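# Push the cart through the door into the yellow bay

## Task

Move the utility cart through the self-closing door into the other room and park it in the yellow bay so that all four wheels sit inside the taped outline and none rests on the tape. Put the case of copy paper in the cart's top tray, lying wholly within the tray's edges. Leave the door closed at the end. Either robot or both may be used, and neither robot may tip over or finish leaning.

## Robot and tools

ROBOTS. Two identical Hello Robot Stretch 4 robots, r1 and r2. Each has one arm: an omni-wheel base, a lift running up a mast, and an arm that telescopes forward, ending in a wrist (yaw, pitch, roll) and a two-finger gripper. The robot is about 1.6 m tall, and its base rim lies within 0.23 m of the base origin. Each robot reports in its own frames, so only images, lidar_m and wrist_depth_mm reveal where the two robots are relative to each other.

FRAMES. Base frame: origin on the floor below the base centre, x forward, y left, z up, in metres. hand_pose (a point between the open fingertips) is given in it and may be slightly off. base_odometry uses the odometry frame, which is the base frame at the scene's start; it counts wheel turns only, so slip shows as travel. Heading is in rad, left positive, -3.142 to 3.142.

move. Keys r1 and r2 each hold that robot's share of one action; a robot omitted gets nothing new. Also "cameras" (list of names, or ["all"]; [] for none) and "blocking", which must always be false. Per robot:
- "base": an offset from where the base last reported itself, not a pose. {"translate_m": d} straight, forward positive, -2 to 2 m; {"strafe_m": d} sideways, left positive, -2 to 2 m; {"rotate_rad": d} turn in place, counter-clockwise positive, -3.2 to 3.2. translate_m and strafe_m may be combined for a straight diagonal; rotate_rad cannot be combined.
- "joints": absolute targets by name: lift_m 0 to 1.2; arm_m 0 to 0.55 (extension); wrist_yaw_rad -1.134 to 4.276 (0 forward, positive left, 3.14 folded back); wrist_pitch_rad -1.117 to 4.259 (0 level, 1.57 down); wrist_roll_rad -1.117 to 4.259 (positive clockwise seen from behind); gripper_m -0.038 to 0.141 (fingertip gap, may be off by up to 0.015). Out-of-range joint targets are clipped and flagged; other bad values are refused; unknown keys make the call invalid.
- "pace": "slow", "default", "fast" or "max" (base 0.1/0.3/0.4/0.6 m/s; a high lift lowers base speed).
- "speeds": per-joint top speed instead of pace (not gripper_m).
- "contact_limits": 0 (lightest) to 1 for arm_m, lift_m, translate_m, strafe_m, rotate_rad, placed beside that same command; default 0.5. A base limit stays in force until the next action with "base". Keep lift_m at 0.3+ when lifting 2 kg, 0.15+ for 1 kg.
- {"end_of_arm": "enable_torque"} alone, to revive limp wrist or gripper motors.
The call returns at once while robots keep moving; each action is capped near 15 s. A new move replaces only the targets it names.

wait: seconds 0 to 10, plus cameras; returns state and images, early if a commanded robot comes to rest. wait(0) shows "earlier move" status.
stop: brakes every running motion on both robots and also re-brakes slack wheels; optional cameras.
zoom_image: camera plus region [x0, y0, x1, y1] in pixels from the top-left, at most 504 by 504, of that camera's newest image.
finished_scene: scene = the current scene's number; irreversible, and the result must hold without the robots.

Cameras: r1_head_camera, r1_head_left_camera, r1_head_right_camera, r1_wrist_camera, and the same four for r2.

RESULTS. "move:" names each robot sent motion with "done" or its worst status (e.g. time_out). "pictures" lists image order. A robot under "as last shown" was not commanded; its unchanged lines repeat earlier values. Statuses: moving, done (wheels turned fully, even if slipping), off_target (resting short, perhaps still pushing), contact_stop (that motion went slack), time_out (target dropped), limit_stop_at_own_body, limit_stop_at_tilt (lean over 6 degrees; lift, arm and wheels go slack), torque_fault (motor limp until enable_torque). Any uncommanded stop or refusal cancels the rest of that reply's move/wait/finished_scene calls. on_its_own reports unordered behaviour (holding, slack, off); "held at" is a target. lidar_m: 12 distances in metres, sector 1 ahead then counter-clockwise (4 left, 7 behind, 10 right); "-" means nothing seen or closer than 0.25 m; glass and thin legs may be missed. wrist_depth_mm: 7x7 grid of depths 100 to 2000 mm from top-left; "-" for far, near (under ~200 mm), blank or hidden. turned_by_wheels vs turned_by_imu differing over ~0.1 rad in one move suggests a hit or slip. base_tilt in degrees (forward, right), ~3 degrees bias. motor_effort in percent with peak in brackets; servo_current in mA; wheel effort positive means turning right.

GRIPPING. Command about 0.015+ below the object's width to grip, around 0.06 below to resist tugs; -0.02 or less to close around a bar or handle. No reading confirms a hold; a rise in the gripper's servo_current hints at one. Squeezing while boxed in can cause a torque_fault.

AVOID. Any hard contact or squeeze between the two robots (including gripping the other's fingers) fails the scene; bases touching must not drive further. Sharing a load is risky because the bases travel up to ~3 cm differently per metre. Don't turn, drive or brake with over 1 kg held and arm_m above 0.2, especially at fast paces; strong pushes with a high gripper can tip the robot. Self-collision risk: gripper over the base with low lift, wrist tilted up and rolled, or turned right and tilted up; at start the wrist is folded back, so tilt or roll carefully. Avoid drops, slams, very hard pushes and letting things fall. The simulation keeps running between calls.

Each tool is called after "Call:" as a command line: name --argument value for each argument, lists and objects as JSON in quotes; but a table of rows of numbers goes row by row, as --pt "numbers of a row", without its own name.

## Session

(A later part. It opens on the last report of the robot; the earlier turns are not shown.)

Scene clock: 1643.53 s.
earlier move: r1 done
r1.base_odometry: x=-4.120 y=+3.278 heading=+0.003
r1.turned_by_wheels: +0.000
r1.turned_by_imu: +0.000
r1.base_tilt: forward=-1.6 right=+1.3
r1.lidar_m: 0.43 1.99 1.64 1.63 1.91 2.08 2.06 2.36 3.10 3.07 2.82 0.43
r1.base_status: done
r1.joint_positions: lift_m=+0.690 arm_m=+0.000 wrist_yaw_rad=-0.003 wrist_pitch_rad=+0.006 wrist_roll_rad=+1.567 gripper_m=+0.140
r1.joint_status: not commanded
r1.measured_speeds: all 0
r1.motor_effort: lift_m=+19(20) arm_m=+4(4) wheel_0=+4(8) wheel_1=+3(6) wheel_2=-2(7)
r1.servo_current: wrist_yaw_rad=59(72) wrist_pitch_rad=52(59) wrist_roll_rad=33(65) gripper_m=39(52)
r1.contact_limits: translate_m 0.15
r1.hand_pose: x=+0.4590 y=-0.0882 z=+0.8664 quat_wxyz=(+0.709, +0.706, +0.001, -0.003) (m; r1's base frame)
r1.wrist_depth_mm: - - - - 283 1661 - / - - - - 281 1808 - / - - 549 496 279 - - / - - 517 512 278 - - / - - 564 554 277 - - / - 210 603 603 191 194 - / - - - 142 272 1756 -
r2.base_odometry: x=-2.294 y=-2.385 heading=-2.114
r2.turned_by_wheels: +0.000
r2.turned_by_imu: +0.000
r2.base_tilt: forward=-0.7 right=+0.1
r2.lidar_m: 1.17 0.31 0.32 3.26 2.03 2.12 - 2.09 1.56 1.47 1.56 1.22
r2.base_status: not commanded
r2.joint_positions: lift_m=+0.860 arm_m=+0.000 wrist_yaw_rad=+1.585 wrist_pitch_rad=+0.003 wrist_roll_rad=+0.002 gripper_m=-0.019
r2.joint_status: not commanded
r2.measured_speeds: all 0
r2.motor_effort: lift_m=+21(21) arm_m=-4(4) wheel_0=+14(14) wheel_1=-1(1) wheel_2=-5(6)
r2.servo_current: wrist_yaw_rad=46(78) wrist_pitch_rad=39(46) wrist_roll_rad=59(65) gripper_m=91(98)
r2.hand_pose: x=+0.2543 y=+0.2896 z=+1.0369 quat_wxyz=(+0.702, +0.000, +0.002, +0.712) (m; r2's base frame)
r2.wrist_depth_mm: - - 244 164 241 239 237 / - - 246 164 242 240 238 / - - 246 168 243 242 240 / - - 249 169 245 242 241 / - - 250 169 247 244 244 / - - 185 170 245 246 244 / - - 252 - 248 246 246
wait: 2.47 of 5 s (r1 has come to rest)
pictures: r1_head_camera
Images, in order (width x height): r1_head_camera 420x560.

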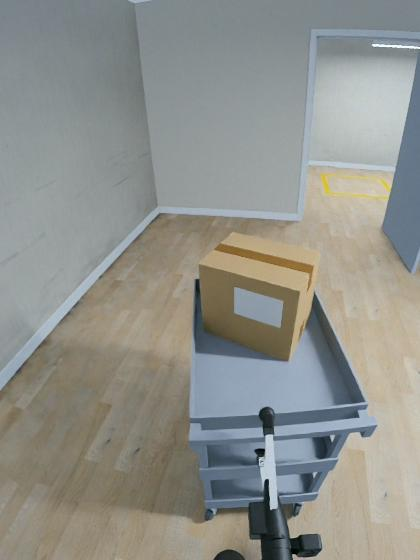

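Call:
move --r1 '{"base":{"translate_m":0.035,"strafe_m":-0.02},"pace":"slow","contact_limits":{"translate_m":0.15}}' --blocking false --cameras '[]'

Call:
wait --seconds 3 --cameras '[]'

Call:
move --r1 '{"joints":{"gripper_m":-0.02}}' --blocking false --cameras '[]'

Call:
wait --seconds 3 --cameras '[]'

Call:
move --r1 '{"base":{"translate_m":0.12,"strafe_m":-0.45},"pace":"slow"}' --blocking false --cameras '[]'

Call:
wait --seconds 8 --cameras '["r1_head_camera"]'

Scene clock: 1655.17 s.
move: r1 moving
r1.base_odometry: x=-4.107 y=+3.271 heading=+0.003
r1.turned_by_wheels: +0.000
r1.turned_by_imu: +0.000
r1.base_tilt: forward=-1.6 right=+1.3
r1.lidar_m: 0.41 2.01 1.63 1.60 1.89 2.09 2.09 2.40 3.07 3.07 2.78 0.46
r1.base_status: translate_m moving; strafe_m moving
r1.joint_positions: lift_m=+0.690 arm_m=+0.000 wrist_yaw_rad=-0.003 wrist_pitch_rad=+0.006 wrist_roll_rad=+1.567 gripper_m=+0.140
r1.joint_status: not commanded
r1.measured_speeds: translate_m=+0.048 strafe_m=-0.028 rotate_rad=-0.001 lift_m=+0.000 arm_m=+0.000 wrist_yaw_rad=+0.000 wrist_pitch_rad=+0.000 wrist_roll_rad=+0.000
r1.motor_effort: lift_m=+19(20) arm_m=+3(4) wheel_0=+5(8) wheel_1=+2(4) wheel_2=-5(6)
r1.servo_current: wrist_yaw_rad=39(65) wrist_pitch_rad=52(52) wrist_roll_rad=46(52) gripper_m=46(46)
r1.contact_limits: translate_m 0.15
r1.hand_pose: x=+0.4590 y=-0.0882 z=+0.8664 quat_wxyz=(+0.709, +0.706, +0.001, -0.003) (m; r1's base frame)
r1.wrist_depth_mm: - - - - 271 1708 - / - - - - 271 1863 - / - - 549 504 268 - - / - - 508 500 267 - - / - - 554 264 266 - - / - 210 580 204 263 194 - / - - - 143 263 1808 -
r2: as last shown
r2.base_tilt: forward=-0.7 right=+0.0
r2.lidar_m: 1.16 0.31 0.32 3.25 2.04 2.10 - 2.11 1.56 1.48 1.55 1.20
r2.servo_current: wrist_yaw_rad=72(72) wrist_pitch_rad=39(46) wrist_roll_rad=46(52) gripper_m=98(104)
r2.wrist_depth_mm: - - 245 164 240 239 237 / - - 246 164 242 239 238 / - - 247 168 244 240 239 / - - 248 169 246 243 241 / - - 250 170 246 244 243 / - - 185 170 247 245 244 / - - 252 - 248 247 246
pictures: none
No camera images: "cameras" was empty.

Scene clock: 1656.13 s.
earlier move: r1 done
r1.base_odometry: x=-4.085 y=+3.258 heading=+0.003
r1.turned_by_wheels: +0.000
r1.turned_by_imu: +0.000
r1.base_tilt: forward=-1.6 right=+1.3
r1.lidar_m: 0.39 2.05 1.65 1.64 1.91 2.11 2.10 2.42 3.08 3.07 2.76 0.43
r1.base_status: done
r1.joint_positions: lift_m=+0.690 arm_m=+0.000 wrist_yaw_rad=-0.003 wrist_pitch_rad=+0.006 wrist_roll_rad=+1.567 gripper_m=+0.140
r1.joint_status: not commanded
r1.measured_speeds: all 0
r1.motor_effort: lift_m=+19(20) arm_m=+4(4) wheel_0=+3(8) wheel_1=+3(5) wheel_2=-2(6)
r1.servo_current: wrist_yaw_rad=46(65) wrist_pitch_rad=52(52) wrist_roll_rad=72(72) gripper_m=46(46)
r1.contact_limits: translate_m 0.15
r1.hand_pose: x=+0.4590 y=-0.0882 z=+0.8664 quat_wxyz=(+0.709, +0.706, +0.001, -0.003) (m; r1's base frame)
r1.wrist_depth_mm: - - - 247 247 1661 1255 / - - - 247 248 1708 - / - - 549 185 245 - - / - 488 477 469 244 - - / - - 521 504 243 - - / - 210 559 181 241 195 - / - - - 143 240 1708 -
r2.base_odometry: x=-2.294 y=-2.385 heading=-2.114
r2.turned_by_wheels: +0.000
r2.turned_by_imu: +0.000
r2.base_tilt: forward=-0.7 right=+0.0
r2.lidar_m: 1.16 0.31 0.30 3.24 2.04 2.12 - 2.14 1.56 1.48 1.57 1.20
r2.base_status: not commanded
r2.joint_positions: lift_m=+0.860 arm_m=+0.000 wrist_yaw_rad=+1.585 wrist_pitch_rad=+0.003 wrist_roll_rad=+0.002 gripper_m=-0.019
r2.joint_status: not commanded
r2.measured_speeds: all 0
r2.motor_effort: lift_m=+21(21) arm_m=-4(4) wheel_0=+14(14) wheel_1=-1(1) wheel_2=-5(6)
r2.servo_current: wrist_yaw_rad=65(78) wrist_pitch_rad=39(52) wrist_roll_rad=52(59) gripper_m=98(104)
r2.hand_pose: x=+0.2543 y=+0.2896 z=+1.0369 quat_wxyz=(+0.702, +0.000, +0.002, +0.712) (m; r2's base frame)
r2.wrist_depth_mm: - - 244 164 241 239 238 / - - 244 164 242 241 238 / - - 246 168 243 242 239 / - - 247 168 245 243 241 / - - 249 169 246 245 241 / - - 186 169 246 247 244 / - - 253 - 249 247 246
wait: 0.97 of 3 s (r1 has come to rest)
pictures: none
No camera images: "cameras" was empty.

Scene clock: 1656.63 s.
move: r1 moving
r1.base_odometry: x=-4.085 y=+3.258 heading=+0.003
r1.turned_by_wheels: +0.000
r1.turned_by_imu: +0.000
r1.base_tilt: forward=-1.6 right=+1.3
r1.lidar_m: 0.39 2.01 1.66 1.63 1.91 2.11 2.10 2.42 3.07 3.05 2.77 0.44
r1.base_status: not commanded
r1.joint_positions: lift_m=+0.690 arm_m=+0.000 wrist_yaw_rad=-0.003 wrist_pitch_rad=+0.006 wrist_roll_rad=+1.567 gripper_m=+0.129
r1.joint_status: gripper_m moving
r1.measured_speeds: all 0
r1.motor_effort: lift_m=+19(20) arm_m=+4(4) wheel_0=+3(4) wheel_1=+4(4) wheel_2=-2(2)
r1.servo_current: wrist_yaw_rad=59(65) wrist_pitch_rad=46(52) wrist_roll_rad=65(65) gripper_m=78(85)
r1.contact_limits: translate_m 0.15
r1.hand_pose: x=+0.4590 y=-0.0882 z=+0.8664 quat_wxyz=(+0.709, +0.706, +0.001, -0.003) (m; r1's base frame)
r1.wrist_depth_mm: - - - 247 248 1708 1281 / - - - 247 245 1661 - / - - 549 184 245 - - / - 488 477 469 243 - - / - - 521 500 242 - - / - 211 544 181 239 196 - / - - - 147 239 1576 -
r2: as last shown
r2.lidar_m: 1.14 0.32 0.33 3.26 2.02 2.08 - 2.11 1.56 1.49 1.59 1.23
r2.servo_current: wrist_yaw_rad=59(78) wrist_pitch_rad=39(46) wrist_roll_rad=52(52) gripper_m=98(98)
r2.wrist_depth_mm: - - 244 164 240 239 237 / - - 245 164 242 240 238 / - - 246 169 244 241 239 / - - 248 168 245 242 241 / - - 250 169 246 244 243 / - - 185 170 246 246 242 / - - 253 - 248 247 246
pictures: none
No camera images: "cameras" was empty.

Scene clock: 1658.57 s.
earlier move: r1 done
r1.base_odometry: x=-4.085 y=+3.258 heading=+0.003
r1.turned_by_wheels: +0.000
r1.turned_by_imu: +0.000
r1.base_tilt: forward=-1.6 right=+1.3
r1.lidar_m: 0.38 0.42 1.64 1.62 1.89 2.11 2.11 2.40 3.07 3.06 2.77 0.44
r1.base_status: not commanded
r1.joint_positions: lift_m=+0.690 arm_m=+0.000 wrist_yaw_rad=-0.003 wrist_pitch_rad=+0.007 wrist_roll_rad=+1.567 gripper_m=-0.019
r1.joint_status: all done
r1.measured_speeds: all 0
r1.motor_effort: lift_m=+20(20) arm_m=-1(4) wheel_0=+2(4) wheel_1=+3(4) wheel_2=-1(2)
r1.servo_current: wrist_yaw_rad=46(72) wrist_pitch_rad=52(59) wrist_roll_rad=52(65) gripper_m=72(169)
r1.contact_limits: translate_m 0.15
r1.hand_pose: x=+0.4591 y=-0.0882 z=+0.8662 quat_wxyz=(+0.709, +0.706, +0.002, -0.003) (m; r1's base frame)
r1.wrist_depth_mm: - - - 243 243 1661 1229 / - - - 243 241 1708 - / - - 544 239 241 - - / - 477 477 239 240 - - / - - 512 178 239 - - / - - 191 199 182 - - / - - - 136 236 134 -
r2.base_odometry: x=-2.294 y=-2.385 heading=-2.114
r2.turned_by_wheels: +0.000
r2.turned_by_imu: +0.000
r2.base_tilt: forward=-0.7 right=+0.1
r2.lidar_m: 1.17 0.32 0.30 3.26 2.04 2.11 - 2.13 1.55 1.50 1.56 1.22
r2.base_status: not commanded
r2.joint_positions: lift_m=+0.860 arm_m=+0.000 wrist_yaw_rad=+1.585 wrist_pitch_rad=+0.003 wrist_roll_rad=+0.002 gripper_m=-0.019
r2.joint_status: not commanded
r2.measured_speeds: all 0
r2.motor_effort: lift_m=+21(21) arm_m=-4(4) wheel_0=+13(14) wheel_1=-1(1) wheel_2=-5(6)
r2.servo_current: wrist_yaw_rad=72(78) wrist_pitch_rad=39(46) wrist_roll_rad=52(59) gripper_m=98(104)
r2.hand_pose: x=+0.2543 y=+0.2896 z=+1.0369 quat_wxyz=(+0.702, +0.000, +0.002, +0.712) (m; r2's base frame)
r2.wrist_depth_mm: - - 245 164 240 239 237 / - - 244 164 242 240 238 / - - 246 168 243 242 241 / - - 248 169 244 244 241 / - - 250 169 245 244 243 / - - 185 170 246 246 244 / - - 253 - 249 247 246
wait: 1.93 of 3 s (r1 has come to rest)
pictures: none
No camera images: "cameras" was empty.

Scene clock: 1659.07 s.
move: r1 moving
r1.base_odometry: x=-4.082 y=+3.246 heading=+0.003
r1.turned_by_wheels: +0.000
r1.turned_by_imu: +0.000
r1.base_tilt: forward=-1.6 right=+1.2
r1.lidar_m: 0.38 0.40 1.68 1.64 1.94 2.12 2.10 2.43 3.06 3.06 2.75 0.44
r1.base_status: translate_m moving; strafe_m moving
r1.joint_positions: lift_m=+0.690 arm_m=+0.000 wrist_yaw_rad=+0.000 wrist_pitch_rad=+0.007 wrist_roll_rad=+1.567 gripper_m=-0.019
r1.joint_status: not commanded
r1.measured_speeds: translate_m=+0.013 strafe_m=-0.049 rotate_rad=-0.001 lift_m=+0.000 arm_m=+0.000 wrist_yaw_rad=+0.008 wrist_pitch_rad=+0.000 wrist_roll_rad=+0.001
r1.motor_effort: lift_m=+19(19) arm_m=-4(4) wheel_0=+8(11) wheel_1=-6(6) wheel_2=-3(4)
r1.servo_current: wrist_yaw_rad=46(65) wrist_pitch_rad=46(52) wrist_roll_rad=46(72) gripper_m=59(72)
r1.hand_pose: x=+0.4593 y=-0.0874 z=+0.8662 quat_wxyz=(+0.708, +0.706, +0.003, -0.002) (m; r1's base frame)
r1.wrist_depth_mm: - - - 239 241 1661 1255 / - - - - 240 1661 - / - - 549 237 238 - - / - 466 469 236 238 - - / - 521 504 176 236 - - / - - 190 175 185 - - / - - 186 136 232 134 -
r2: as last shown
r2.lidar_m: 1.15 0.34 0.33 3.25 2.06 2.12 - 2.11 1.56 1.46 1.55 1.22
r2.motor_effort: lift_m=+21(21) arm_m=-4(4) wheel_0=+14(14) wheel_1=-1(1) wheel_2=-5(6)
r2.servo_current: wrist_yaw_rad=65(72) wrist_pitch_rad=46(46) wrist_roll_rad=39(52) gripper_m=98(98)
r2.wrist_depth_mm: - - 244 163 240 239 237 / - - 245 164 242 239 238 / - - 246 168 243 241 240 / - - 248 169 244 242 241 / - - 250 169 246 244 243 / - - 186 170 246 246 245 / - - 253 - 249 246 246
pictures: none
No camera images: "cameras" was empty.

Scene clock: 1664.47 s.
earlier move: r1 done
r1.base_odometry: x=-3.964 y=+2.809 heading=+0.004
r1.turned_by_wheels: +0.000
r1.turned_by_imu: +0.000
r1.base_tilt: forward=-1.6 right=+1.3
r1.lidar_m: 0.27 0.32 2.09 2.07 2.35 2.32 2.31 2.67 2.65 2.67 3.01 0.52
r1.base_status: done
r1.joint_positions: lift_m=+0.690 arm_m=+0.000 wrist_yaw_rad=+0.003 wrist_pitch_rad=+0.007 wrist_roll_rad=+1.567 gripper_m=-0.019
r1.joint_status: not commanded
r1.measured_speeds: all 0
r1.motor_effort: lift_m=+20(20) arm_m=-4(4) wheel_0=+6(11) wheel_1=-2(7) wheel_2=+0(4)
r1.servo_current: wrist_yaw_rad=52(72) wrist_pitch_rad=59(59) wrist_roll_rad=39(72) gripper_m=65(72)
r1.hand_pose: x=+0.4595 y=-0.0867 z=+0.8662 quat_wxyz=(+0.708, +0.706, +0.003, -0.002) (m; r1's base frame)
r1.wrist_depth_mm: - - - - - 1661 1182 / - - - 353 - 1537 1138 / - - - - 387 1537 402 / - - - - 303 1661 - / - - - 260 254 1863 - / - - 192 199 185 - - / - 436 430 137 206 134 -
r2.base_odometry: x=-2.294 y=-2.385 heading=-2.114
r2.turned_by_wheels: +0.000
r2.turned_by_imu: +0.001
r2.base_tilt: forward=-0.7 right=+0.0
r2.lidar_m: 1.18 0.33 0.33 3.25 1.98 1.93 - 2.11 1.55 1.49 1.57 1.19
r2.base_status: not commanded
r2.joint_positions: lift_m=+0.860 arm_m=+0.000 wrist_yaw_rad=+1.585 wrist_pitch_rad=+0.003 wrist_roll_rad=+0.002 gripper_m=-0.019
r2.joint_status: not commanded
r2.measured_speeds: all 0
r2.motor_effort: lift_m=+21(21) arm_m=-4(4) wheel_0=+14(14) wheel_1=-1(1) wheel_2=-5(6)
r2.servo_current: wrist_yaw_rad=52(78) wrist_pitch_rad=33(52) wrist_roll_rad=59(59) gripper_m=91(104)
r2.hand_pose: x=+0.2543 y=+0.2896 z=+1.0369 quat_wxyz=(+0.702, +0.000, +0.002, +0.712) (m; r2's base frame)
r2.wrist_depth_mm: - - 243 164 240 238 238 / - - 246 164 242 241 238 / - - 248 168 243 241 241 / - - 249 168 244 243 241 / - - 249 169 246 245 243 / - - 185 169 246 246 244 / - - 253 - 249 245 247
wait: 5.40 of 8 s (r1 has come to rest)
pictures: r1_head_camera
Images, in order (width x height): r1_head_camera 420x560.

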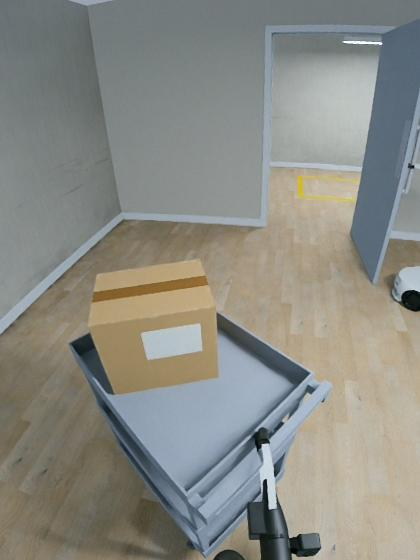

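Call:
move --r1 '{"base":{"translate_m":-0.05},"pace":"slow"}' --blocking false --cameras '[]'

Call:
wait --seconds 3 --cameras '[]'

Call:
move --r1 '{"base":{"rotate_rad":0.5},"pace":"slow","contact_limits":{"rotate_rad":0.5}}' --blocking false --cameras '[]'

Call:
wait --seconds 4 --cameras '["r1_head_camera"]'

Scene clock: 1673.43 s.
move: r1 moving
r1.base_odometry: x=-3.976 y=+2.809 heading=+0.003
r1.turned_by_wheels: +0.000
r1.turned_by_imu: +0.000
r1.base_tilt: forward=-1.6 right=+1.3
r1.lidar_m: 0.27 0.33 2.09 2.04 2.35 2.30 2.30 2.67 2.66 2.65 2.95 0.50
r1.base_status: translate_m moving
r1.joint_positions: lift_m=+0.690 arm_m=+0.000 wrist_yaw_rad=+0.003 wrist_pitch_rad=+0.007 wrist_roll_rad=+1.567 gripper_m=-0.019
r1.joint_status: not commanded
r1.measured_speeds: translate_m=-0.050 strafe_m=+0.000 rotate_rad=-0.003 lift_m=+0.000 arm_m=+0.000 wrist_yaw_rad=+0.000 wrist_pitch_rad=+0.000 wrist_roll_rad=+0.000
r1.motor_effort: lift_m=+19(20) arm_m=-4(4) wheel_0=-5(5) wheel_1=-5(8) wheel_2=+11(11)
r1.servo_current: wrist_yaw_rad=65(65) wrist_pitch_rad=59(59) wrist_roll_rad=59(59) gripper_m=59(72)
r1.hand_pose: x=+0.4595 y=-0.0867 z=+0.8662 quat_wxyz=(+0.708, +0.706, +0.003, -0.002) (m; r1's base frame)
r1.wrist_depth_mm: - - - - - 1661 1182 / - - - 353 - 1499 1098 / - - - - 384 1576 477 / - - - - 301 1708 - / - - - 254 254 1863 - / - - 192 200 183 - - / - 433 436 137 206 133 -
r2: as last shown
r2.turned_by_imu: +0.000
r2.lidar_m: 1.16 0.31 0.33 3.25 1.99 1.94 - 2.11 1.55 1.50 1.55 1.21
r2.motor_effort: lift_m=+21(21) arm_m=-3(4) wheel_0=+14(14) wheel_1=-1(1) wheel_2=-6(6)
r2.servo_current: wrist_yaw_rad=52(72) wrist_pitch_rad=39(52) wrist_roll_rad=52(52) gripper_m=98(104)
r2.wrist_depth_mm: - - 243 164 240 239 236 / - - 245 165 242 240 238 / - - 247 168 245 242 240 / - - 249 169 245 242 241 / - - 250 169 246 244 242 / - - 185 170 246 245 244 / - - 253 - 249 245 246
pictures: none
No camera images: "cameras" was empty.

Scene clock: 1674.63 s.
earlier move: r1 done
r1.base_odometry: x=-4.013 y=+2.809 heading=+0.003
r1.turned_by_wheels: +0.000
r1.turned_by_imu: +0.000
r1.base_tilt: forward=-1.6 right=+1.3
r1.lidar_m: 0.26 0.35 2.08 2.05 2.36 2.27 2.27 2.61 2.66 2.62 2.97 0.49
r1.base_status: done
r1.joint_positions: lift_m=+0.690 arm_m=+0.000 wrist_yaw_rad=+0.003 wrist_pitch_rad=+0.007 wrist_roll_rad=+1.567 gripper_m=-0.019
r1.joint_status: not commanded
r1.measured_speeds: all 0
r1.motor_effort: lift_m=+19(20) arm_m=-4(4) wheel_0=-4(7) wheel_1=-2(8) wheel_2=+4(12)
r1.servo_current: wrist_yaw_rad=46(72) wrist_pitch_rad=46(59) wrist_roll_rad=52(65) gripper_m=59(72)
r1.hand_pose: x=+0.4595 y=-0.0867 z=+0.8662 quat_wxyz=(+0.708, +0.706, +0.003, -0.002) (m; r1's base frame)
r1.wrist_depth_mm: - - - - - 1661 1160 / - - - 355 - 1464 1078 / - - - - 392 1618 469 / - - - - 294 1756 - / - - - 257 251 1863 - / - - 192 200 183 - - / - 436 436 138 207 133 -
r2.base_odometry: x=-2.294 y=-2.385 heading=-2.114
r2.turned_by_wheels: +0.000
r2.turned_by_imu: +0.000
r2.base_tilt: forward=-0.7 right=+0.0
r2.lidar_m: 1.17 0.32 0.32 3.24 1.98 1.94 - 2.10 1.54 1.49 1.58 1.21
r2.base_status: not commanded
r2.joint_positions: lift_m=+0.860 arm_m=+0.000 wrist_yaw_rad=+1.585 wrist_pitch_rad=+0.003 wrist_roll_rad=+0.002 gripper_m=-0.019
r2.joint_status: not commanded
r2.measured_speeds: all 0
r2.motor_effort: lift_m=+21(21) arm_m=-4(4) wheel_0=+14(14) wheel_1=-1(1) wheel_2=-6(6)
r2.servo_current: wrist_yaw_rad=65(72) wrist_pitch_rad=46(52) wrist_roll_rad=46(59) gripper_m=98(104)
r2.hand_pose: x=+0.2543 y=+0.2896 z=+1.0369 quat_wxyz=(+0.702, +0.000, +0.002, +0.712) (m; r2's base frame)
r2.wrist_depth_mm: - - 244 164 241 239 238 / - - 245 164 241 240 238 / - - 247 168 243 242 240 / - - 247 168 245 243 241 / - - 250 169 246 245 243 / - - 186 169 246 246 244 / - - 252 - 249 247 246
wait: 1.20 of 3 s (r1 has come to rest)
pictures: none
No camera images: "cameras" was empty.

Scene clock: 1675.13 s.
move: r1 moving
r1.base_odometry: x=-4.014 y=+2.809 heading=+0.127
r1.turned_by_wheels: +0.124
r1.turned_by_imu: +0.123
r1.base_tilt: forward=-1.7 right=+1.3
r1.lidar_m: 0.29 0.40 2.09 2.07 2.50 2.26 2.29 2.81 2.64 2.66 2.39 0.47
r1.base_status: rotate_rad moving
r1.joint_positions: lift_m=+0.690 arm_m=+0.000 wrist_yaw_rad=-0.013 wrist_pitch_rad=+0.007 wrist_roll_rad=+1.567 gripper_m=-0.019
r1.joint_status: not commanded
r1.measured_speeds: translate_m=+0.000 strafe_m=+0.000 rotate_rad=+0.478 lift_m=+0.000 arm_m=+0.000 wrist_yaw_rad=-0.038 wrist_pitch_rad=+0.000 wrist_roll_rad=+0.000
r1.motor_effort: lift_m=+19(20) arm_m=+4(4) wheel_0=-14(14) wheel_1=-7(7) wheel_2=-16(16)
r1.servo_current: wrist_yaw_rad=85(85) wrist_pitch_rad=46(59) wrist_roll_rad=39(59) gripper_m=52(65)
r1.contact_limits: rotate_rad 0.5
r1.hand_pose: x=+0.4580 y=-0.0912 z=+0.8662 quat_wxyz=(+0.708, +0.706, -0.002, -0.007) (m; r1's base frame)
r1.wrist_depth_mm: - - - - - 1756 1205 / - - - - 375 384 392 / - - - - - 1756 1255 / - - - - 283 1808 - / - - - 259 248 1808 - / - 512 186 167 181 - - / - 439 442 138 204 134 -
r2: as last shown
r2.lidar_m: 1.16 0.31 0.30 3.26 1.98 1.96 - 2.11 1.56 1.48 1.55 1.22
r2.servo_current: wrist_yaw_rad=65(72) wrist_pitch_rad=46(46) wrist_roll_rad=46(59) gripper_m=98(104)
r2.wrist_depth_mm: - - 244 164 240 238 238 / - - 246 165 241 241 239 / - - 247 168 242 242 240 / - - 249 169 245 243 242 / - - 250 169 246 245 243 / - - 185 170 246 246 244 / - - 253 - 249 246 246
pictures: none
No camera images: "cameras" was empty.

Scene clock: 1676.33 s.
earlier move: r1 done
r1.base_odometry: x=-4.013 y=+2.809 heading=+0.503
r1.turned_by_wheels: +0.375
r1.turned_by_imu: +0.377
r1.base_tilt: forward=-1.6 right=+1.3
r1.lidar_m: 0.39 2.11 2.05 2.34 2.30 2.27 2.53 2.68 2.63 2.94 2.36 0.43
r1.base_status: done
r1.joint_positions: lift_m=+0.690 arm_m=+0.000 wrist_yaw_rad=+0.002 wrist_pitch_rad=+0.007 wrist_roll_rad=+1.567 gripper_m=-0.019
r1.joint_status: not commanded
r1.measured_speeds: all 0
r1.motor_effort: lift_m=+20(20) arm_m=-4(5) wheel_0=-6(17) wheel_1=-4(8) wheel_2=-1(17)
r1.servo_current: wrist_yaw_rad=59(98) wrist_pitch_rad=46(59) wrist_roll_rad=39(78) gripper_m=46(65)
r1.contact_limits: rotate_rad 0.5
r1.hand_pose: x=+0.4595 y=-0.0868 z=+0.8661 quat_wxyz=(+0.708, +0.706, +0.003, -0.002) (m; r1's base frame)
r1.wrist_depth_mm: - - - 229 230 1661 - / - - - 230 232 1708 - / - 549 484 231 232 - - / - 477 473 171 232 - - / - - 521 171 233 - - / - - 554 187 183 - - / - - 179 147 235 535 -
r2.base_odometry: x=-2.294 y=-2.385 heading=-2.114
r2.turned_by_wheels: +0.000
r2.turned_by_imu: +0.000
r2.base_tilt: forward=-0.7 right=+0.0
r2.lidar_m: 1.15 0.35 0.33 3.24 1.98 2.02 - 2.11 1.55 1.48 1.56 1.22
r2.base_status: not commanded
r2.joint_positions: lift_m=+0.860 arm_m=+0.000 wrist_yaw_rad=+1.585 wrist_pitch_rad=+0.003 wrist_roll_rad=+0.002 gripper_m=-0.019
r2.joint_status: not commanded
r2.measured_speeds: all 0
r2.motor_effort: lift_m=+21(21) arm_m=-4(4) wheel_0=+14(14) wheel_1=-1(1) wheel_2=-5(6)
r2.servo_current: wrist_yaw_rad=72(78) wrist_pitch_rad=52(52) wrist_roll_rad=46(59) gripper_m=98(104)
r2.hand_pose: x=+0.2543 y=+0.2896 z=+1.0369 quat_wxyz=(+0.702, +0.000, +0.002, +0.712) (m; r2's base frame)
r2.wrist_depth_mm: - - 244 164 241 239 238 / - - 246 164 241 240 237 / - - 247 168 243 242 240 / - - 248 169 245 242 241 / - - 249 169 246 245 243 / - - 185 170 246 245 244 / - - 253 - 249 246 244
wait: 1.20 of 4 s (r1 has come to rest)
pictures: r1_head_camera
Images, in order (width x height): r1_head_camera 420x560.

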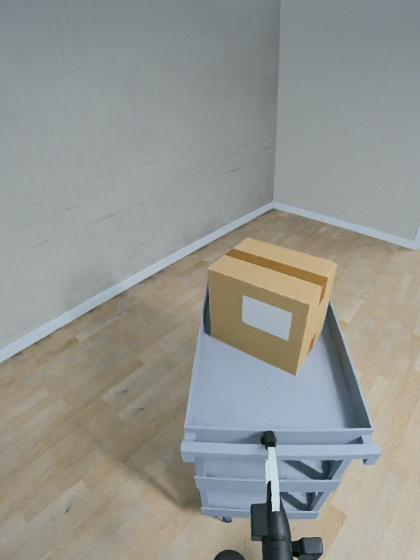

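Call:
move --r1 '{"base":{"translate_m":0.07,"strafe_m":-0.5},"pace":"slow"}' --blocking false --cameras '[]'

Call:
wait --seconds 8 --cameras '["r1_head_camera"]'

Call:
move --r1 '{"base":{"rotate_rad":0.55},"pace":"slow","contact_limits":{"rotate_rad":0.5}}' --blocking false --cameras '[]'

Call:
wait --seconds 4 --cameras '["r1_head_camera"]'

Scene clock: 1691.23 s.
move: r1 moving
r1.base_odometry: x=-4.006 y=+2.798 heading=+0.502
r1.turned_by_wheels: +0.000
r1.turned_by_imu: +0.000
r1.base_tilt: forward=-1.6 right=+1.3
r1.lidar_m: 0.38 0.43 2.05 2.36 2.29 2.26 2.56 2.65 2.63 2.93 2.36 0.41
r1.base_status: translate_m moving; strafe_m moving
r1.joint_positions: lift_m=+0.690 arm_m=+0.000 wrist_yaw_rad=+0.002 wrist_pitch_rad=+0.007 wrist_roll_rad=+1.567 gripper_m=-0.019
r1.joint_status: not commanded
r1.measured_speeds: translate_m=+0.008 strafe_m=-0.052 rotate_rad=-0.003 lift_m=+0.000 arm_m=+0.000 wrist_yaw_rad=+0.000 wrist_pitch_rad=+0.000 wrist_roll_rad=+0.000
r1.motor_effort: lift_m=+19(19) arm_m=-3(4) wheel_0=+9(10) wheel_1=-6(8) wheel_2=-5(5)
r1.servo_current: wrist_yaw_rad=65(65) wrist_pitch_rad=59(59) wrist_roll_rad=33(52) gripper_m=46(52)
r1.hand_pose: x=+0.4595 y=-0.0868 z=+0.8661 quat_wxyz=(+0.708, +0.706, +0.003, -0.002) (m; r1's base frame)
r1.wrist_depth_mm: - - - - 229 1618 - / - - - 229 230 842 - / - 525 488 230 232 - - / - 477 473 231 232 - - / - - 517 172 234 - - / - - 544 187 232 - - / - - 176 148 236 - -
r2: as last shown
r2.lidar_m: 1.16 0.35 0.30 3.25 2.01 2.03 - 2.13 1.56 1.48 1.55 1.20
r2.servo_current: wrist_yaw_rad=72(72) wrist_pitch_rad=39(46) wrist_roll_rad=52(52) gripper_m=98(104)
r2.wrist_depth_mm: - - 244 164 241 240 237 / - - 245 164 242 239 239 / - - 246 168 244 241 240 / - - 248 168 244 243 242 / - - 250 169 245 244 243 / - - 185 169 246 246 245 / - - 252 - 248 247 246
pictures: none
No camera images: "cameras" was empty.

Scene clock: 1697.00 s.
earlier move: r1 done
r1.base_odometry: x=-3.711 y=+2.405 heading=+0.503
r1.turned_by_wheels: +0.001
r1.turned_by_imu: +0.000
r1.base_tilt: forward=-1.6 right=+1.3
r1.lidar_m: 0.28 0.33 2.41 2.69 2.67 2.64 2.82 2.32 2.30 2.57 1.89 0.48
r1.base_status: done
r1.joint_positions: lift_m=+0.690 arm_m=+0.000 wrist_yaw_rad=+0.003 wrist_pitch_rad=+0.007 wrist_roll_rad=+1.567 gripper_m=-0.019
r1.joint_status: not commanded
r1.measured_speeds: all 0
r1.motor_effort: lift_m=+19(20) arm_m=-3(4) wheel_0=+6(12) wheel_1=-1(8) wheel_2=+1(7)
r1.servo_current: wrist_yaw_rad=52(72) wrist_pitch_rad=46(59) wrist_roll_rad=65(78) gripper_m=46(59)
r1.hand_pose: x=+0.4595 y=-0.0866 z=+0.8661 quat_wxyz=(+0.708, +0.706, +0.003, -0.002) (m; r1's base frame)
r1.wrist_depth_mm: - - - 334 - 1708 1205 / - - - - 373 382 379 / - - - - - 1756 1281 / - - - - 289 1756 - / - - - 256 251 1921 - / - 525 455 189 230 - - / - 442 177 137 207 - -
r2.base_odometry: x=-2.294 y=-2.385 heading=-2.114
r2.turned_by_wheels: +0.000
r2.turned_by_imu: +0.001
r2.base_tilt: forward=-0.7 right=+0.1
r2.lidar_m: 1.15 0.33 0.30 3.26 1.78 1.65 - 2.09 1.56 1.47 1.56 1.22
r2.base_status: not commanded
r2.joint_positions: lift_m=+0.860 arm_m=+0.000 wrist_yaw_rad=+1.585 wrist_pitch_rad=+0.003 wrist_roll_rad=+0.002 gripper_m=-0.019
r2.joint_status: not commanded
r2.measured_speeds: all 0
r2.motor_effort: lift_m=+21(21) arm_m=-4(4) wheel_0=+14(14) wheel_1=-1(1) wheel_2=-5(6)
r2.servo_current: wrist_yaw_rad=72(72) wrist_pitch_rad=46(52) wrist_roll_rad=52(65) gripper_m=98(104)
r2.hand_pose: x=+0.2543 y=+0.2896 z=+1.0369 quat_wxyz=(+0.702, +0.000, +0.002, +0.712) (m; r2's base frame)
r2.wrist_depth_mm: - - 245 164 240 238 239 / - - 245 164 243 240 238 / - - 247 168 243 241 242 / - - 249 168 246 242 242 / - - 249 169 246 244 242 / - - 185 169 246 246 244 / - - 253 - 249 245 246
wait: 5.77 of 8 s (r1 has come to rest)
pictures: r1_head_camera
Images, in order (width x height): r1_head_camera 420x560.

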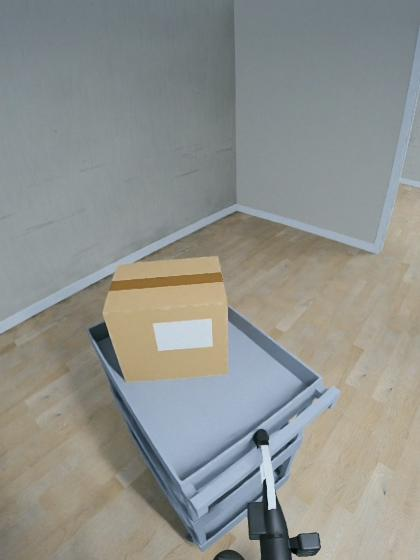

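Scene clock: 1697.50 s.
move: r1 moving
r1.base_odometry: x=-3.711 y=+2.404 heading=+0.627
r1.turned_by_wheels: +0.124
r1.turned_by_imu: +0.123
r1.base_tilt: forward=-1.6 right=+1.3
r1.lidar_m: 0.29 0.42 2.43 2.90 2.64 2.65 2.62 2.30 2.31 2.09 1.91 0.47
r1.base_status: rotate_rad moving
r1.joint_positions: lift_m=+0.690 arm_m=+0.000 wrist_yaw_rad=-0.009 wrist_pitch_rad=+0.007 wrist_roll_rad=+1.567 gripper_m=-0.019
r1.joint_status: not commanded
r1.measured_speeds: translate_m=+0.002 strafe_m=+0.000 rotate_rad=+0.476 lift_m=+0.000 arm_m=+0.000 wrist_yaw_rad=-0.051 wrist_pitch_rad=+0.000 wrist_roll_rad=+0.000
r1.motor_effort: lift_m=+19(19) arm_m=+1(4) wheel_0=-12(12) wheel_1=-5(6) wheel_2=-13(13)
r1.servo_current: wrist_yaw_rad=52(65) wrist_pitch_rad=52(52) wrist_roll_rad=46(59) gripper_m=52(52)
r1.contact_limits: rotate_rad 0.5
r1.hand_pose: x=+0.4584 y=-0.0901 z=+0.8661 quat_wxyz=(+0.708, +0.706, -0.001, -0.006) (m; r1's base frame)
r1.wrist_depth_mm: - - - - - 1661 1205 / - - - - 364 368 379 / - - - - 314 1661 1281 / - - - - 272 1808 - / - - - 254 250 - - / - 455 197 - 183 - - / - 449 180 137 209 - -
r2: as last shown
r2.turned_by_imu: +0.000
r2.base_tilt: forward=-0.7 right=+0.0
r2.lidar_m: 1.17 0.32 0.31 3.26 1.82 1.67 - 2.14 1.58 1.49 1.57 1.22
r2.servo_current: wrist_yaw_rad=59(65) wrist_pitch_rad=46(46) wrist_roll_rad=39(59) gripper_m=98(98)
r2.wrist_depth_mm: - - 244 163 240 239 237 / - - 246 164 242 240 238 / - - 247 168 244 241 241 / - - 249 168 245 242 242 / - - 249 170 246 245 243 / - - 185 169 246 245 245 / - - 253 - 247 247 246
pictures: none
No camera images: "cameras" was empty.

Scene clock: 1698.77 s.
earlier move: r1 done
r1.base_odometry: x=-3.711 y=+2.405 heading=+1.052
r1.turned_by_wheels: +0.426
r1.turned_by_imu: +0.427
r1.base_tilt: forward=-1.6 right=+1.3
r1.lidar_m: 0.40 2.43 2.69 2.64 2.64 2.78 2.33 2.31 2.58 1.89 3.18 0.41
r1.base_status: done
r1.joint_positions: lift_m=+0.690 arm_m=+0.000 wrist_yaw_rad=-0.003 wrist_pitch_rad=+0.007 wrist_roll_rad=+1.567 gripper_m=-0.019
r1.joint_status: not commanded
r1.measured_speeds: all 0
r1.motor_effort: lift_m=+19(20) arm_m=-3(4) wheel_0=-3(14) wheel_1=-3(9) wheel_2=-1(16)
r1.servo_current: wrist_yaw_rad=65(85) wrist_pitch_rad=52(59) wrist_roll_rad=39(65) gripper_m=52(52)
r1.contact_limits: rotate_rad 0.5
r1.hand_pose: x=+0.4590 y=-0.0882 z=+0.8661 quat_wxyz=(+0.708, +0.706, +0.002, -0.003) (m; r1's base frame)
r1.wrist_depth_mm: - - - 152 208 - - / - 569 508 153 213 - - / - 442 442 160 218 - - / - 512 492 162 224 - - / - - 559 167 229 - - / - - 615 187 184 1756 - / - - 178 145 241 1464 1308
r2.base_odometry: x=-2.294 y=-2.385 heading=-2.114
r2.turned_by_wheels: +0.000
r2.turned_by_imu: +0.000
r2.base_tilt: forward=-0.7 right=+0.0
r2.lidar_m: 1.17 0.33 0.32 3.25 1.91 1.85 - 2.10 1.55 1.48 1.56 1.23
r2.base_status: not commanded
r2.joint_positions: lift_m=+0.860 arm_m=+0.000 wrist_yaw_rad=+1.585 wrist_pitch_rad=+0.003 wrist_roll_rad=+0.002 gripper_m=-0.019
r2.joint_status: not commanded
r2.measured_speeds: all 0
r2.motor_effort: lift_m=+21(22) arm_m=-4(4) wheel_0=+14(14) wheel_1=-1(1) wheel_2=-6(6)
r2.servo_current: wrist_yaw_rad=52(78) wrist_pitch_rad=46(46) wrist_roll_rad=26(59) gripper_m=91(98)
r2.hand_pose: x=+0.2543 y=+0.2896 z=+1.0369 quat_wxyz=(+0.702, +0.000, +0.002, +0.712) (m; r2's base frame)
r2.wrist_depth_mm: - - 245 164 240 238 237 / - - 246 164 241 240 238 / - - 247 168 243 242 241 / - - 248 169 245 243 241 / - - 250 169 247 244 243 / - - 186 170 246 247 244 / - - 252 - 249 246 246
wait: 1.27 of 4 s (r1 has come to rest)
pictures: r1_head_camera
Images, in order (width x height): r1_head_camera 420x560.

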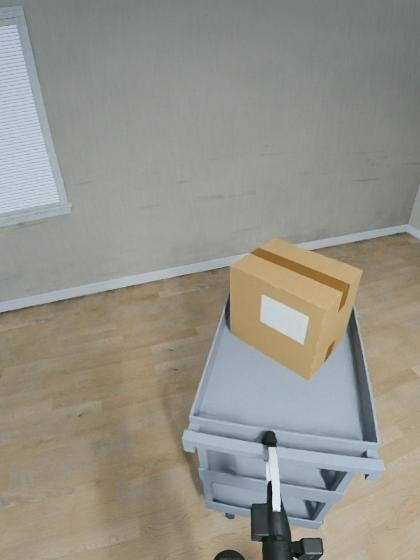

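Call:
move --r1 '{"base":{"translate_m":0.1,"strafe_m":-0.6},"pace":"slow"}' --blocking false --cameras '[]'

Call:
wait --seconds 9 --cameras '["r1_head_camera"]'

Call:
move --r1 '{"base":{"rotate_rad":0.6},"pace":"slow","contact_limits":{"rotate_rad":0.5}}' --blocking false --cameras '[]'

Call:
wait --seconds 4 --cameras '["r1_head_camera"]'

Scene clock: 1706.73 s.
move: r1 moving
r1.base_odometry: x=-3.699 y=+2.400 heading=+1.052
r1.turned_by_wheels: +0.000
r1.turned_by_imu: +0.000
r1.base_tilt: forward=-1.6 right=+1.3
r1.lidar_m: 0.38 2.42 2.71 2.68 2.67 2.78 2.32 2.30 2.61 1.90 3.14 0.42
r1.base_status: translate_m moving; strafe_m moving
r1.joint_positions: lift_m=+0.690 arm_m=+0.000 wrist_yaw_rad=-0.003 wrist_pitch_rad=+0.007 wrist_roll_rad=+1.567 gripper_m=-0.019
r1.joint_status: not commanded
r1.measured_speeds: translate_m=+0.009 strafe_m=-0.051 rotate_rad=+0.001 lift_m=+0.000 arm_m=+0.000 wrist_yaw_rad=+0.000 wrist_pitch_rad=+0.000 wrist_roll_rad=+0.000
r1.motor_effort: lift_m=+20(20) arm_m=-2(4) wheel_0=+8(10) wheel_1=-4(9) wheel_2=-3(5)
r1.servo_current: wrist_yaw_rad=59(59) wrist_pitch_rad=46(52) wrist_roll_rad=33(59) gripper_m=52(52)
r1.hand_pose: x=+0.4590 y=-0.0882 z=+0.8661 quat_wxyz=(+0.708, +0.706, +0.002, -0.003) (m; r1's base frame)
r1.wrist_depth_mm: - - - 153 210 - - / - 580 517 154 213 - - / - 445 449 159 219 - - / - 496 488 162 224 - - / - - 559 166 229 - - / - - 609 187 184 1618 - / - - 179 139 239 1430 1308
r2: as last shown
r2.lidar_m: 1.16 0.32 0.32 3.25 1.91 1.84 - 2.09 1.57 1.49 1.56 1.18
r2.motor_effort: lift_m=+21(21) arm_m=-4(4) wheel_0=+14(14) wheel_1=-1(1) wheel_2=-5(6)
r2.servo_current: wrist_yaw_rad=65(72) wrist_pitch_rad=33(46) wrist_roll_rad=52(59) gripper_m=98(98)
r2.wrist_depth_mm: - - 244 164 240 239 238 / - - 245 164 241 239 238 / - - 248 168 244 242 239 / - - 249 168 245 243 242 / - - 251 169 246 244 243 / - - 185 169 246 246 244 / - - 252 - 249 246 246
pictures: none
No camera images: "cameras" was empty.

Scene clock: 1713.53 s.
earlier move: r1 done
r1.base_odometry: x=-3.140 y=+2.194 heading=+1.053
r1.turned_by_wheels: +0.000
r1.turned_by_imu: -0.001
r1.base_tilt: forward=-1.6 right=+1.3
r1.lidar_m: 0.28 0.32 2.80 3.28 3.24 2.64 2.23 2.19 1.42 1.34 2.62 0.47
r1.base_status: done
r1.joint_positions: lift_m=+0.690 arm_m=+0.000 wrist_yaw_rad=+0.003 wrist_pitch_rad=+0.007 wrist_roll_rad=+1.567 gripper_m=-0.019
r1.joint_status: not commanded
r1.measured_speeds: all 0
r1.motor_effort: lift_m=+19(20) arm_m=-3(4) wheel_0=+5(11) wheel_1=-3(9) wheel_2=+0(6)
r1.servo_current: wrist_yaw_rad=52(65) wrist_pitch_rad=46(59) wrist_roll_rad=59(65) gripper_m=52(59)
r1.hand_pose: x=+0.4595 y=-0.0866 z=+0.8661 quat_wxyz=(+0.708, +0.706, +0.003, -0.002) (m; r1's base frame)
r1.wrist_depth_mm: - - - 334 - 1756 1229 / - - - - 368 379 382 / - - - - 329 1708 1281 / - - - - 287 1708 - / - - - 254 250 1808 - / - 512 452 186 230 - - / - 445 180 131 208 - -
r2.base_odometry: x=-2.294 y=-2.385 heading=-2.114
r2.turned_by_wheels: +0.000
r2.turned_by_imu: +0.001
r2.base_tilt: forward=-0.7 right=+0.0
r2.lidar_m: 1.15 0.32 0.30 3.24 1.46 1.35 - 2.08 1.55 1.48 1.58 1.21
r2.base_status: not commanded
r2.joint_positions: lift_m=+0.860 arm_m=+0.000 wrist_yaw_rad=+1.585 wrist_pitch_rad=+0.003 wrist_roll_rad=+0.002 gripper_m=-0.019
r2.joint_status: not commanded
r2.measured_speeds: all 0
r2.motor_effort: lift_m=+21(21) arm_m=-4(4) wheel_0=+14(15) wheel_1=-1(1) wheel_2=-5(6)
r2.servo_current: wrist_yaw_rad=46(85) wrist_pitch_rad=46(52) wrist_roll_rad=46(65) gripper_m=91(104)
r2.hand_pose: x=+0.2543 y=+0.2896 z=+1.0369 quat_wxyz=(+0.702, +0.000, +0.002, +0.712) (m; r2's base frame)
r2.wrist_depth_mm: - - 244 163 240 239 238 / - - 245 165 242 241 237 / - - 247 168 243 242 240 / - - 247 169 245 243 242 / - - 250 169 246 245 243 / - - 186 170 248 246 245 / - - 253 - 249 246 247
wait: 6.80 of 9 s (r1 has come to rest)
pictures: r1_head_camera
Images, in order (width x height): r1_head_camera 420x560.

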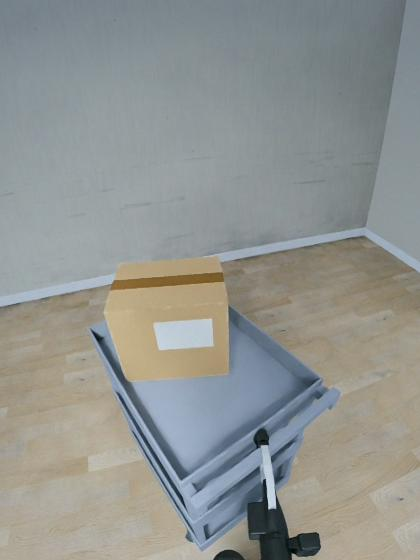

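Scene clock: 1714.03 s.
move: r1 moving
r1.base_odometry: x=-3.140 y=+2.194 heading=+1.177
r1.turned_by_wheels: +0.124
r1.turned_by_imu: +0.124
r1.base_tilt: forward=-1.6 right=+1.2
r1.lidar_m: 0.31 0.41 3.07 3.23 3.27 2.47 2.21 2.22 1.33 1.35 2.62 0.45
r1.base_status: rotate_rad moving
r1.joint_positions: lift_m=+0.690 arm_m=+0.000 wrist_yaw_rad=-0.009 wrist_pitch_rad=+0.007 wrist_roll_rad=+1.567 gripper_m=-0.019
r1.joint_status: not commanded
r1.measured_speeds: translate_m=+0.000 strafe_m=+0.001 rotate_rad=+0.480 lift_m=+0.000 arm_m=+0.000 wrist_yaw_rad=-0.058 wrist_pitch_rad=+0.000 wrist_roll_rad=+0.000
r1.motor_effort: lift_m=+19(20) arm_m=+1(4) wheel_0=-11(13) wheel_1=-4(8) wheel_2=-13(13)
r1.servo_current: wrist_yaw_rad=78(78) wrist_pitch_rad=52(59) wrist_roll_rad=52(59) gripper_m=52(52)
r1.contact_limits: rotate_rad 0.5
r1.hand_pose: x=+0.4584 y=-0.0901 z=+0.8661 quat_wxyz=(+0.708, +0.706, -0.001, -0.006) (m; r1's base frame)
r1.wrist_depth_mm: - - - - - 1756 1205 / - - - - 353 366 370 / - - - - 315 1756 1281 / - - - - 273 1863 - / - - - 247 249 - - / - 452 196 187 182 - - / - 452 180 134 208 - -
r2: as last shown
r2.turned_by_imu: +0.000
r2.lidar_m: 1.15 0.34 0.33 3.25 1.50 1.35 - 2.13 1.54 1.49 1.58 1.22
r2.motor_effort: lift_m=+21(21) arm_m=-4(4) wheel_0=+14(14) wheel_1=-1(1) wheel_2=-5(6)
r2.servo_current: wrist_yaw_rad=65(72) wrist_pitch_rad=39(46) wrist_roll_rad=52(59) gripper_m=98(104)
r2.wrist_depth_mm: - - 244 163 240 240 238 / - - 246 164 242 239 237 / - - 247 168 243 242 240 / - - 249 169 245 244 242 / - - 250 169 246 244 243 / - - 186 169 246 246 245 / - - 251 - 249 245 247
pictures: none
No camera images: "cameras" was empty.

Scene clock: 1715.37 s.
earlier move: r1 done
r1.base_odometry: x=-3.140 y=+2.194 heading=+1.652
r1.turned_by_wheels: +0.475
r1.turned_by_imu: +0.477
r1.base_tilt: forward=-1.6 right=+1.3
r1.lidar_m: 0.41 2.96 3.25 3.22 2.50 2.19 2.19 1.35 1.33 2.64 0.45 0.42
r1.base_status: done
r1.joint_positions: lift_m=+0.690 arm_m=+0.000 wrist_yaw_rad=-0.003 wrist_pitch_rad=+0.007 wrist_roll_rad=+1.567 gripper_m=-0.019
r1.joint_status: not commanded
r1.measured_speeds: all 0
r1.motor_effort: lift_m=+19(20) arm_m=-3(4) wheel_0=-4(15) wheel_1=-3(8) wheel_2=-3(15)
r1.servo_current: wrist_yaw_rad=52(78) wrist_pitch_rad=39(59) wrist_roll_rad=46(65) gripper_m=52(59)
r1.contact_limits: rotate_rad 0.5
r1.hand_pose: x=+0.4590 y=-0.0882 z=+0.8661 quat_wxyz=(+0.708, +0.706, +0.002, -0.003) (m; r1's base frame)
r1.wrist_depth_mm: - - 530 - 194 - - / - 433 430 - 202 - - / - 445 445 147 209 - - / - 549 512 156 218 - - / - - 609 162 226 - - / - - - 186 184 1576 - / - - 179 145 246 1397 1281
r2.base_odometry: x=-2.294 y=-2.385 heading=-2.114
r2.turned_by_wheels: +0.000
r2.turned_by_imu: +0.000
r2.base_tilt: forward=-0.7 right=+0.1
r2.lidar_m: 1.16 0.33 0.33 3.27 1.63 1.32 - 2.12 1.55 1.48 1.55 1.23
r2.base_status: not commanded
r2.joint_positions: lift_m=+0.860 arm_m=+0.000 wrist_yaw_rad=+1.585 wrist_pitch_rad=+0.003 wrist_roll_rad=+0.002 gripper_m=-0.019
r2.joint_status: not commanded
r2.measured_speeds: all 0
r2.motor_effort: lift_m=+21(21) arm_m=-4(4) wheel_0=+13(14) wheel_1=-1(1) wheel_2=-6(6)
r2.servo_current: wrist_yaw_rad=59(72) wrist_pitch_rad=39(46) wrist_roll_rad=52(59) gripper_m=98(104)
r2.hand_pose: x=+0.2543 y=+0.2896 z=+1.0369 quat_wxyz=(+0.702, +0.000, +0.002, +0.712) (m; r2's base frame)
r2.wrist_depth_mm: - - 244 164 241 239 238 / - - 245 164 242 240 238 / - - 247 168 244 241 239 / - - 248 168 244 243 241 / - - 250 169 246 244 244 / - - 185 169 245 247 245 / 1863 - 252 - 249 245 245
wait: 1.33 of 4 s (r1 has come to rest)
pictures: r1_head_camera
Images, in order (width x height): r1_head_camera 420x560.

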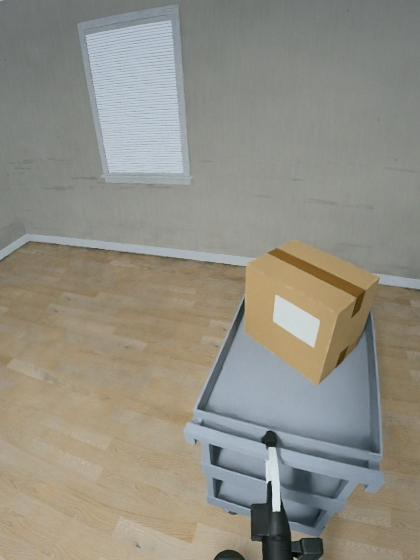

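Call:
move --r1 '{"base":{"translate_m":0.08,"strafe_m":-0.65},"pace":"slow"}' --blocking false --cameras '[]'

Call:
wait --seconds 9 --cameras '["r1_head_camera"]'

Call:
move --r1 '{"base":{"rotate_rad":0.55},"pace":"slow","contact_limits":{"rotate_rad":0.5}}' --blocking false --cameras '[]'

Call:
wait --seconds 4 --cameras '["r1_head_camera"]'

Scene clock: 1725.20 s.
move: r1 moving
r1.base_odometry: x=-3.127 y=+2.197 heading=+1.652
r1.turned_by_wheels: +0.000
r1.turned_by_imu: +0.000
r1.base_tilt: forward=-1.6 right=+1.3
r1.lidar_m: 0.42 2.93 3.26 3.23 2.56 2.20 2.21 1.33 1.30 2.62 2.89 0.39
r1.base_status: translate_m moving; strafe_m moving
r1.joint_positions: lift_m=+0.690 arm_m=+0.000 wrist_yaw_rad=-0.003 wrist_pitch_rad=+0.007 wrist_roll_rad=+1.567 gripper_m=-0.019
r1.joint_status: not commanded
r1.measured_speeds: translate_m=+0.007 strafe_m=-0.053 rotate_rad=+0.001 lift_m=+0.000 arm_m=+0.000 wrist_yaw_rad=+0.000 wrist_pitch_rad=+0.000 wrist_roll_rad=+0.000
r1.motor_effort: lift_m=+19(20) arm_m=-3(4) wheel_0=+9(10) wheel_1=-5(7) wheel_2=-6(6)
r1.servo_current: wrist_yaw_rad=52(78) wrist_pitch_rad=46(52) wrist_roll_rad=72(72) gripper_m=46(52)
r1.hand_pose: x=+0.4590 y=-0.0882 z=+0.8661 quat_wxyz=(+0.708, +0.706, +0.002, -0.003) (m; r1's base frame)
r1.wrist_depth_mm: - - 517 - 192 - - / - 427 430 - 200 - - / - 442 445 147 208 - - / - 544 512 154 217 - - / - - 615 161 226 - - / - - - 186 183 1661 - / - - 179 146 247 1464 1308
r2: as last shown
r2.lidar_m: 1.17 0.33 0.33 3.24 1.61 1.32 - 2.09 1.56 1.50 1.58 1.20
r2.motor_effort: lift_m=+21(21) arm_m=-4(4) wheel_0=+14(14) wheel_1=-1(1) wheel_2=-5(6)
r2.servo_current: wrist_yaw_rad=59(65) wrist_pitch_rad=39(52) wrist_roll_rad=46(52) gripper_m=91(104)
r2.wrist_depth_mm: - - 244 164 240 239 238 / - - 246 165 242 241 239 / - - 246 169 243 242 240 / - - 248 169 246 243 242 / - - 250 169 246 246 242 / - - 186 170 246 246 244 / - - 253 - 249 246 245
pictures: none
No camera images: "cameras" was empty.

Scene clock: 1732.47 s.
earlier move: r1 done
r1.base_odometry: x=-2.499 y=+2.327 heading=+1.652
r1.turned_by_wheels: +0.000
r1.turned_by_imu: -0.001
r1.base_tilt: forward=-1.6 right=+1.3
r1.lidar_m: 0.32 0.33 3.83 3.83 2.83 2.43 1.11 1.00 1.26 1.99 2.27 0.46
r1.base_status: done
r1.joint_positions: lift_m=+0.690 arm_m=+0.000 wrist_yaw_rad=+0.002 wrist_pitch_rad=+0.007 wrist_roll_rad=+1.567 gripper_m=-0.019
r1.joint_status: not commanded
r1.measured_speeds: all 0
r1.motor_effort: lift_m=+19(20) arm_m=-3(4) wheel_0=+3(12) wheel_1=-2(7) wheel_2=+0(7)
r1.servo_current: wrist_yaw_rad=46(78) wrist_pitch_rad=46(59) wrist_roll_rad=52(78) gripper_m=52(59)
r1.hand_pose: x=+0.4595 y=-0.0868 z=+0.8661 quat_wxyz=(+0.708, +0.706, +0.003, -0.002) (m; r1's base frame)
r1.wrist_depth_mm: - - - - - 1499 1138 / - - - - 340 1397 436 / - - - - 294 1708 - / - - - 262 264 1863 - / - - 585 240 249 - - / - 459 462 185 229 - - / - 466 179 138 213 - -
r2.base_odometry: x=-2.294 y=-2.385 heading=-2.114
r2.turned_by_wheels: +0.000
r2.turned_by_imu: +0.001
r2.base_tilt: forward=-0.7 right=+0.0
r2.lidar_m: 1.16 0.33 0.31 3.24 1.02 1.11 - 2.11 1.56 1.49 1.57 1.22
r2.base_status: not commanded
r2.joint_positions: lift_m=+0.860 arm_m=+0.000 wrist_yaw_rad=+1.585 wrist_pitch_rad=+0.003 wrist_roll_rad=+0.002 gripper_m=-0.019
r2.joint_status: not commanded
r2.measured_speeds: all 0
r2.motor_effort: lift_m=+21(21) arm_m=-4(4) wheel_0=+14(15) wheel_1=-1(2) wheel_2=-5(6)
r2.servo_current: wrist_yaw_rad=59(78) wrist_pitch_rad=46(52) wrist_roll_rad=39(65) gripper_m=98(104)
r2.hand_pose: x=+0.2543 y=+0.2896 z=+1.0369 quat_wxyz=(+0.702, +0.000, +0.002, +0.712) (m; r2's base frame)
r2.wrist_depth_mm: - - 244 164 240 238 237 / - - 246 164 242 240 237 / - - 248 168 243 242 239 / 1661 - 249 169 245 243 241 / 1661 - 250 169 247 244 243 / - - 185 170 246 245 243 / 1808 - 253 - 248 246 246
wait: 7.27 of 9 s (r1 has come to rest)
pictures: r1_head_camera
Images, in order (width x height): r1_head_camera 420x560.

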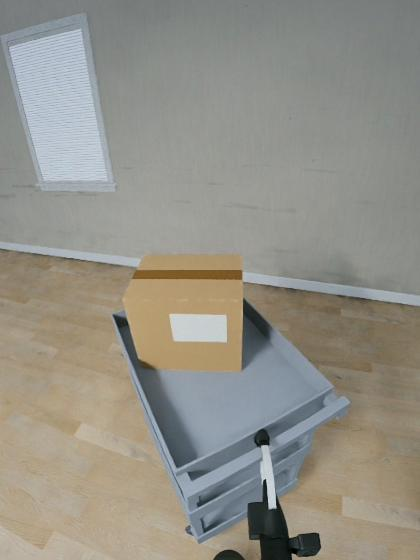

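Scene clock: 1732.97 s.
move: r1 moving
r1.base_odometry: x=-2.499 y=+2.327 heading=+1.776
r1.turned_by_wheels: +0.124
r1.turned_by_imu: +0.124
r1.base_tilt: forward=-1.6 right=+1.2
r1.lidar_m: 0.32 0.44 3.83 3.90 2.67 2.45 1.02 1.01 1.55 2.00 2.48 0.47
r1.base_status: rotate_rad moving
r1.joint_positions: lift_m=+0.690 arm_m=+0.000 wrist_yaw_rad=-0.008 wrist_pitch_rad=+0.007 wrist_roll_rad=+1.567 gripper_m=-0.019
r1.joint_status: not commanded
r1.measured_speeds: translate_m=-0.001 strafe_m=+0.002 rotate_rad=+0.481 lift_m=+0.000 arm_m=+0.000 wrist_yaw_rad=-0.048 wrist_pitch_rad=+0.000 wrist_roll_rad=+0.000
r1.motor_effort: lift_m=+19(20) arm_m=+1(4) wheel_0=-8(11) wheel_1=-6(8) wheel_2=-13(13)
r1.servo_current: wrist_yaw_rad=46(78) wrist_pitch_rad=59(59) wrist_roll_rad=52(65) gripper_m=52(52)
r1.contact_limits: rotate_rad 0.5
r1.hand_pose: x=+0.4585 y=-0.0899 z=+0.8661 quat_wxyz=(+0.708, +0.706, +0.000, -0.005) (m; r1's base frame)
r1.wrist_depth_mm: - - - - 330 336 340 / - - - - 303 1537 1182 / - - - - 279 1708 - / - - - 257 259 1863 - / - 615 484 185 242 - - / - 469 466 185 183 - - / - 473 183 140 215 - -
r2: as last shown
r2.turned_by_imu: +0.000
r2.base_tilt: forward=-0.7 right=+0.1
r2.lidar_m: 1.16 0.33 0.33 3.25 1.00 1.11 - 2.09 1.58 1.49 1.57 1.22
r2.motor_effort: lift_m=+21(21) arm_m=-4(4) wheel_0=+14(14) wheel_1=-1(1) wheel_2=-5(6)
r2.servo_current: wrist_yaw_rad=59(65) wrist_pitch_rad=46(52) wrist_roll_rad=59(59) gripper_m=98(104)
r2.wrist_depth_mm: - - 244 164 240 239 237 / - - 245 164 242 240 238 / - - 247 168 244 242 240 / 1618 - 249 169 245 242 242 / 1661 - 250 169 246 245 244 / - - 185 169 246 245 245 / - - 252 - 249 246 245
pictures: none
No camera images: "cameras" was empty.

Scene clock: 1734.23 s.
earlier move: r1 done
r1.base_odometry: x=-2.499 y=+2.327 heading=+2.201
r1.turned_by_wheels: +0.425
r1.turned_by_imu: +0.427
r1.base_tilt: forward=-1.6 right=+1.3
r1.lidar_m: 0.43 3.85 3.86 2.82 2.44 1.11 1.00 1.28 1.99 2.32 0.45 0.39
r1.base_status: done
r1.joint_positions: lift_m=+0.690 arm_m=+0.000 wrist_yaw_rad=-0.003 wrist_pitch_rad=+0.007 wrist_roll_rad=+1.567 gripper_m=-0.019
r1.joint_status: not commanded
r1.measured_speeds: all 0
r1.motor_effort: lift_m=+19(20) arm_m=+4(4) wheel_0=-3(12) wheel_1=-3(8) wheel_2=-1(14)
r1.servo_current: wrist_yaw_rad=52(85) wrist_pitch_rad=46(59) wrist_roll_rad=46(65) gripper_m=39(52)
r1.contact_limits: rotate_rad 0.5
r1.hand_pose: x=+0.4590 y=-0.0884 z=+0.8661 quat_wxyz=(+0.708, +0.706, +0.001, -0.004) (m; r1's base frame)
r1.wrist_depth_mm: - 488 488 131 186 - - / - 413 418 - 196 - - / - 459 455 - 205 - - / - - 535 152 216 - - / - - - 162 225 - - / - - - 186 182 1661 - / - - 179 142 250 1430 1205
r2.base_odometry: x=-2.294 y=-2.385 heading=-2.114
r2.turned_by_wheels: +0.000
r2.turned_by_imu: +0.000
r2.base_tilt: forward=-0.7 right=+0.1
r2.lidar_m: 1.15 0.30 0.28 3.26 1.01 1.10 - 2.13 1.56 1.49 1.56 1.19
r2.base_status: not commanded
r2.joint_positions: lift_m=+0.860 arm_m=+0.000 wrist_yaw_rad=+1.585 wrist_pitch_rad=+0.003 wrist_roll_rad=+0.002 gripper_m=-0.019
r2.joint_status: not commanded
r2.measured_speeds: all 0
r2.motor_effort: lift_m=+21(21) arm_m=-4(4) wheel_0=+14(14) wheel_1=-1(1) wheel_2=-5(6)
r2.servo_current: wrist_yaw_rad=78(78) wrist_pitch_rad=46(52) wrist_roll_rad=52(59) gripper_m=98(104)
r2.hand_pose: x=+0.2543 y=+0.2896 z=+1.0369 quat_wxyz=(+0.702, +0.000, +0.002, +0.712) (m; r2's base frame)
r2.wrist_depth_mm: - - 244 163 240 239 239 / - - 246 164 241 240 238 / - - 247 168 244 241 240 / 1756 - 248 169 244 243 241 / 1618 - 250 169 246 244 244 / 1499 - 185 170 247 247 243 / 976 - 252 - 249 247 246
wait: 1.27 of 4 s (r1 has come to rest)
pictures: r1_head_camera
Images, in order (width x height): r1_head_camera 420x560.

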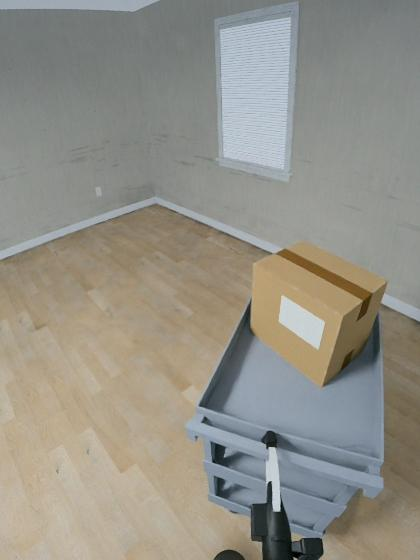

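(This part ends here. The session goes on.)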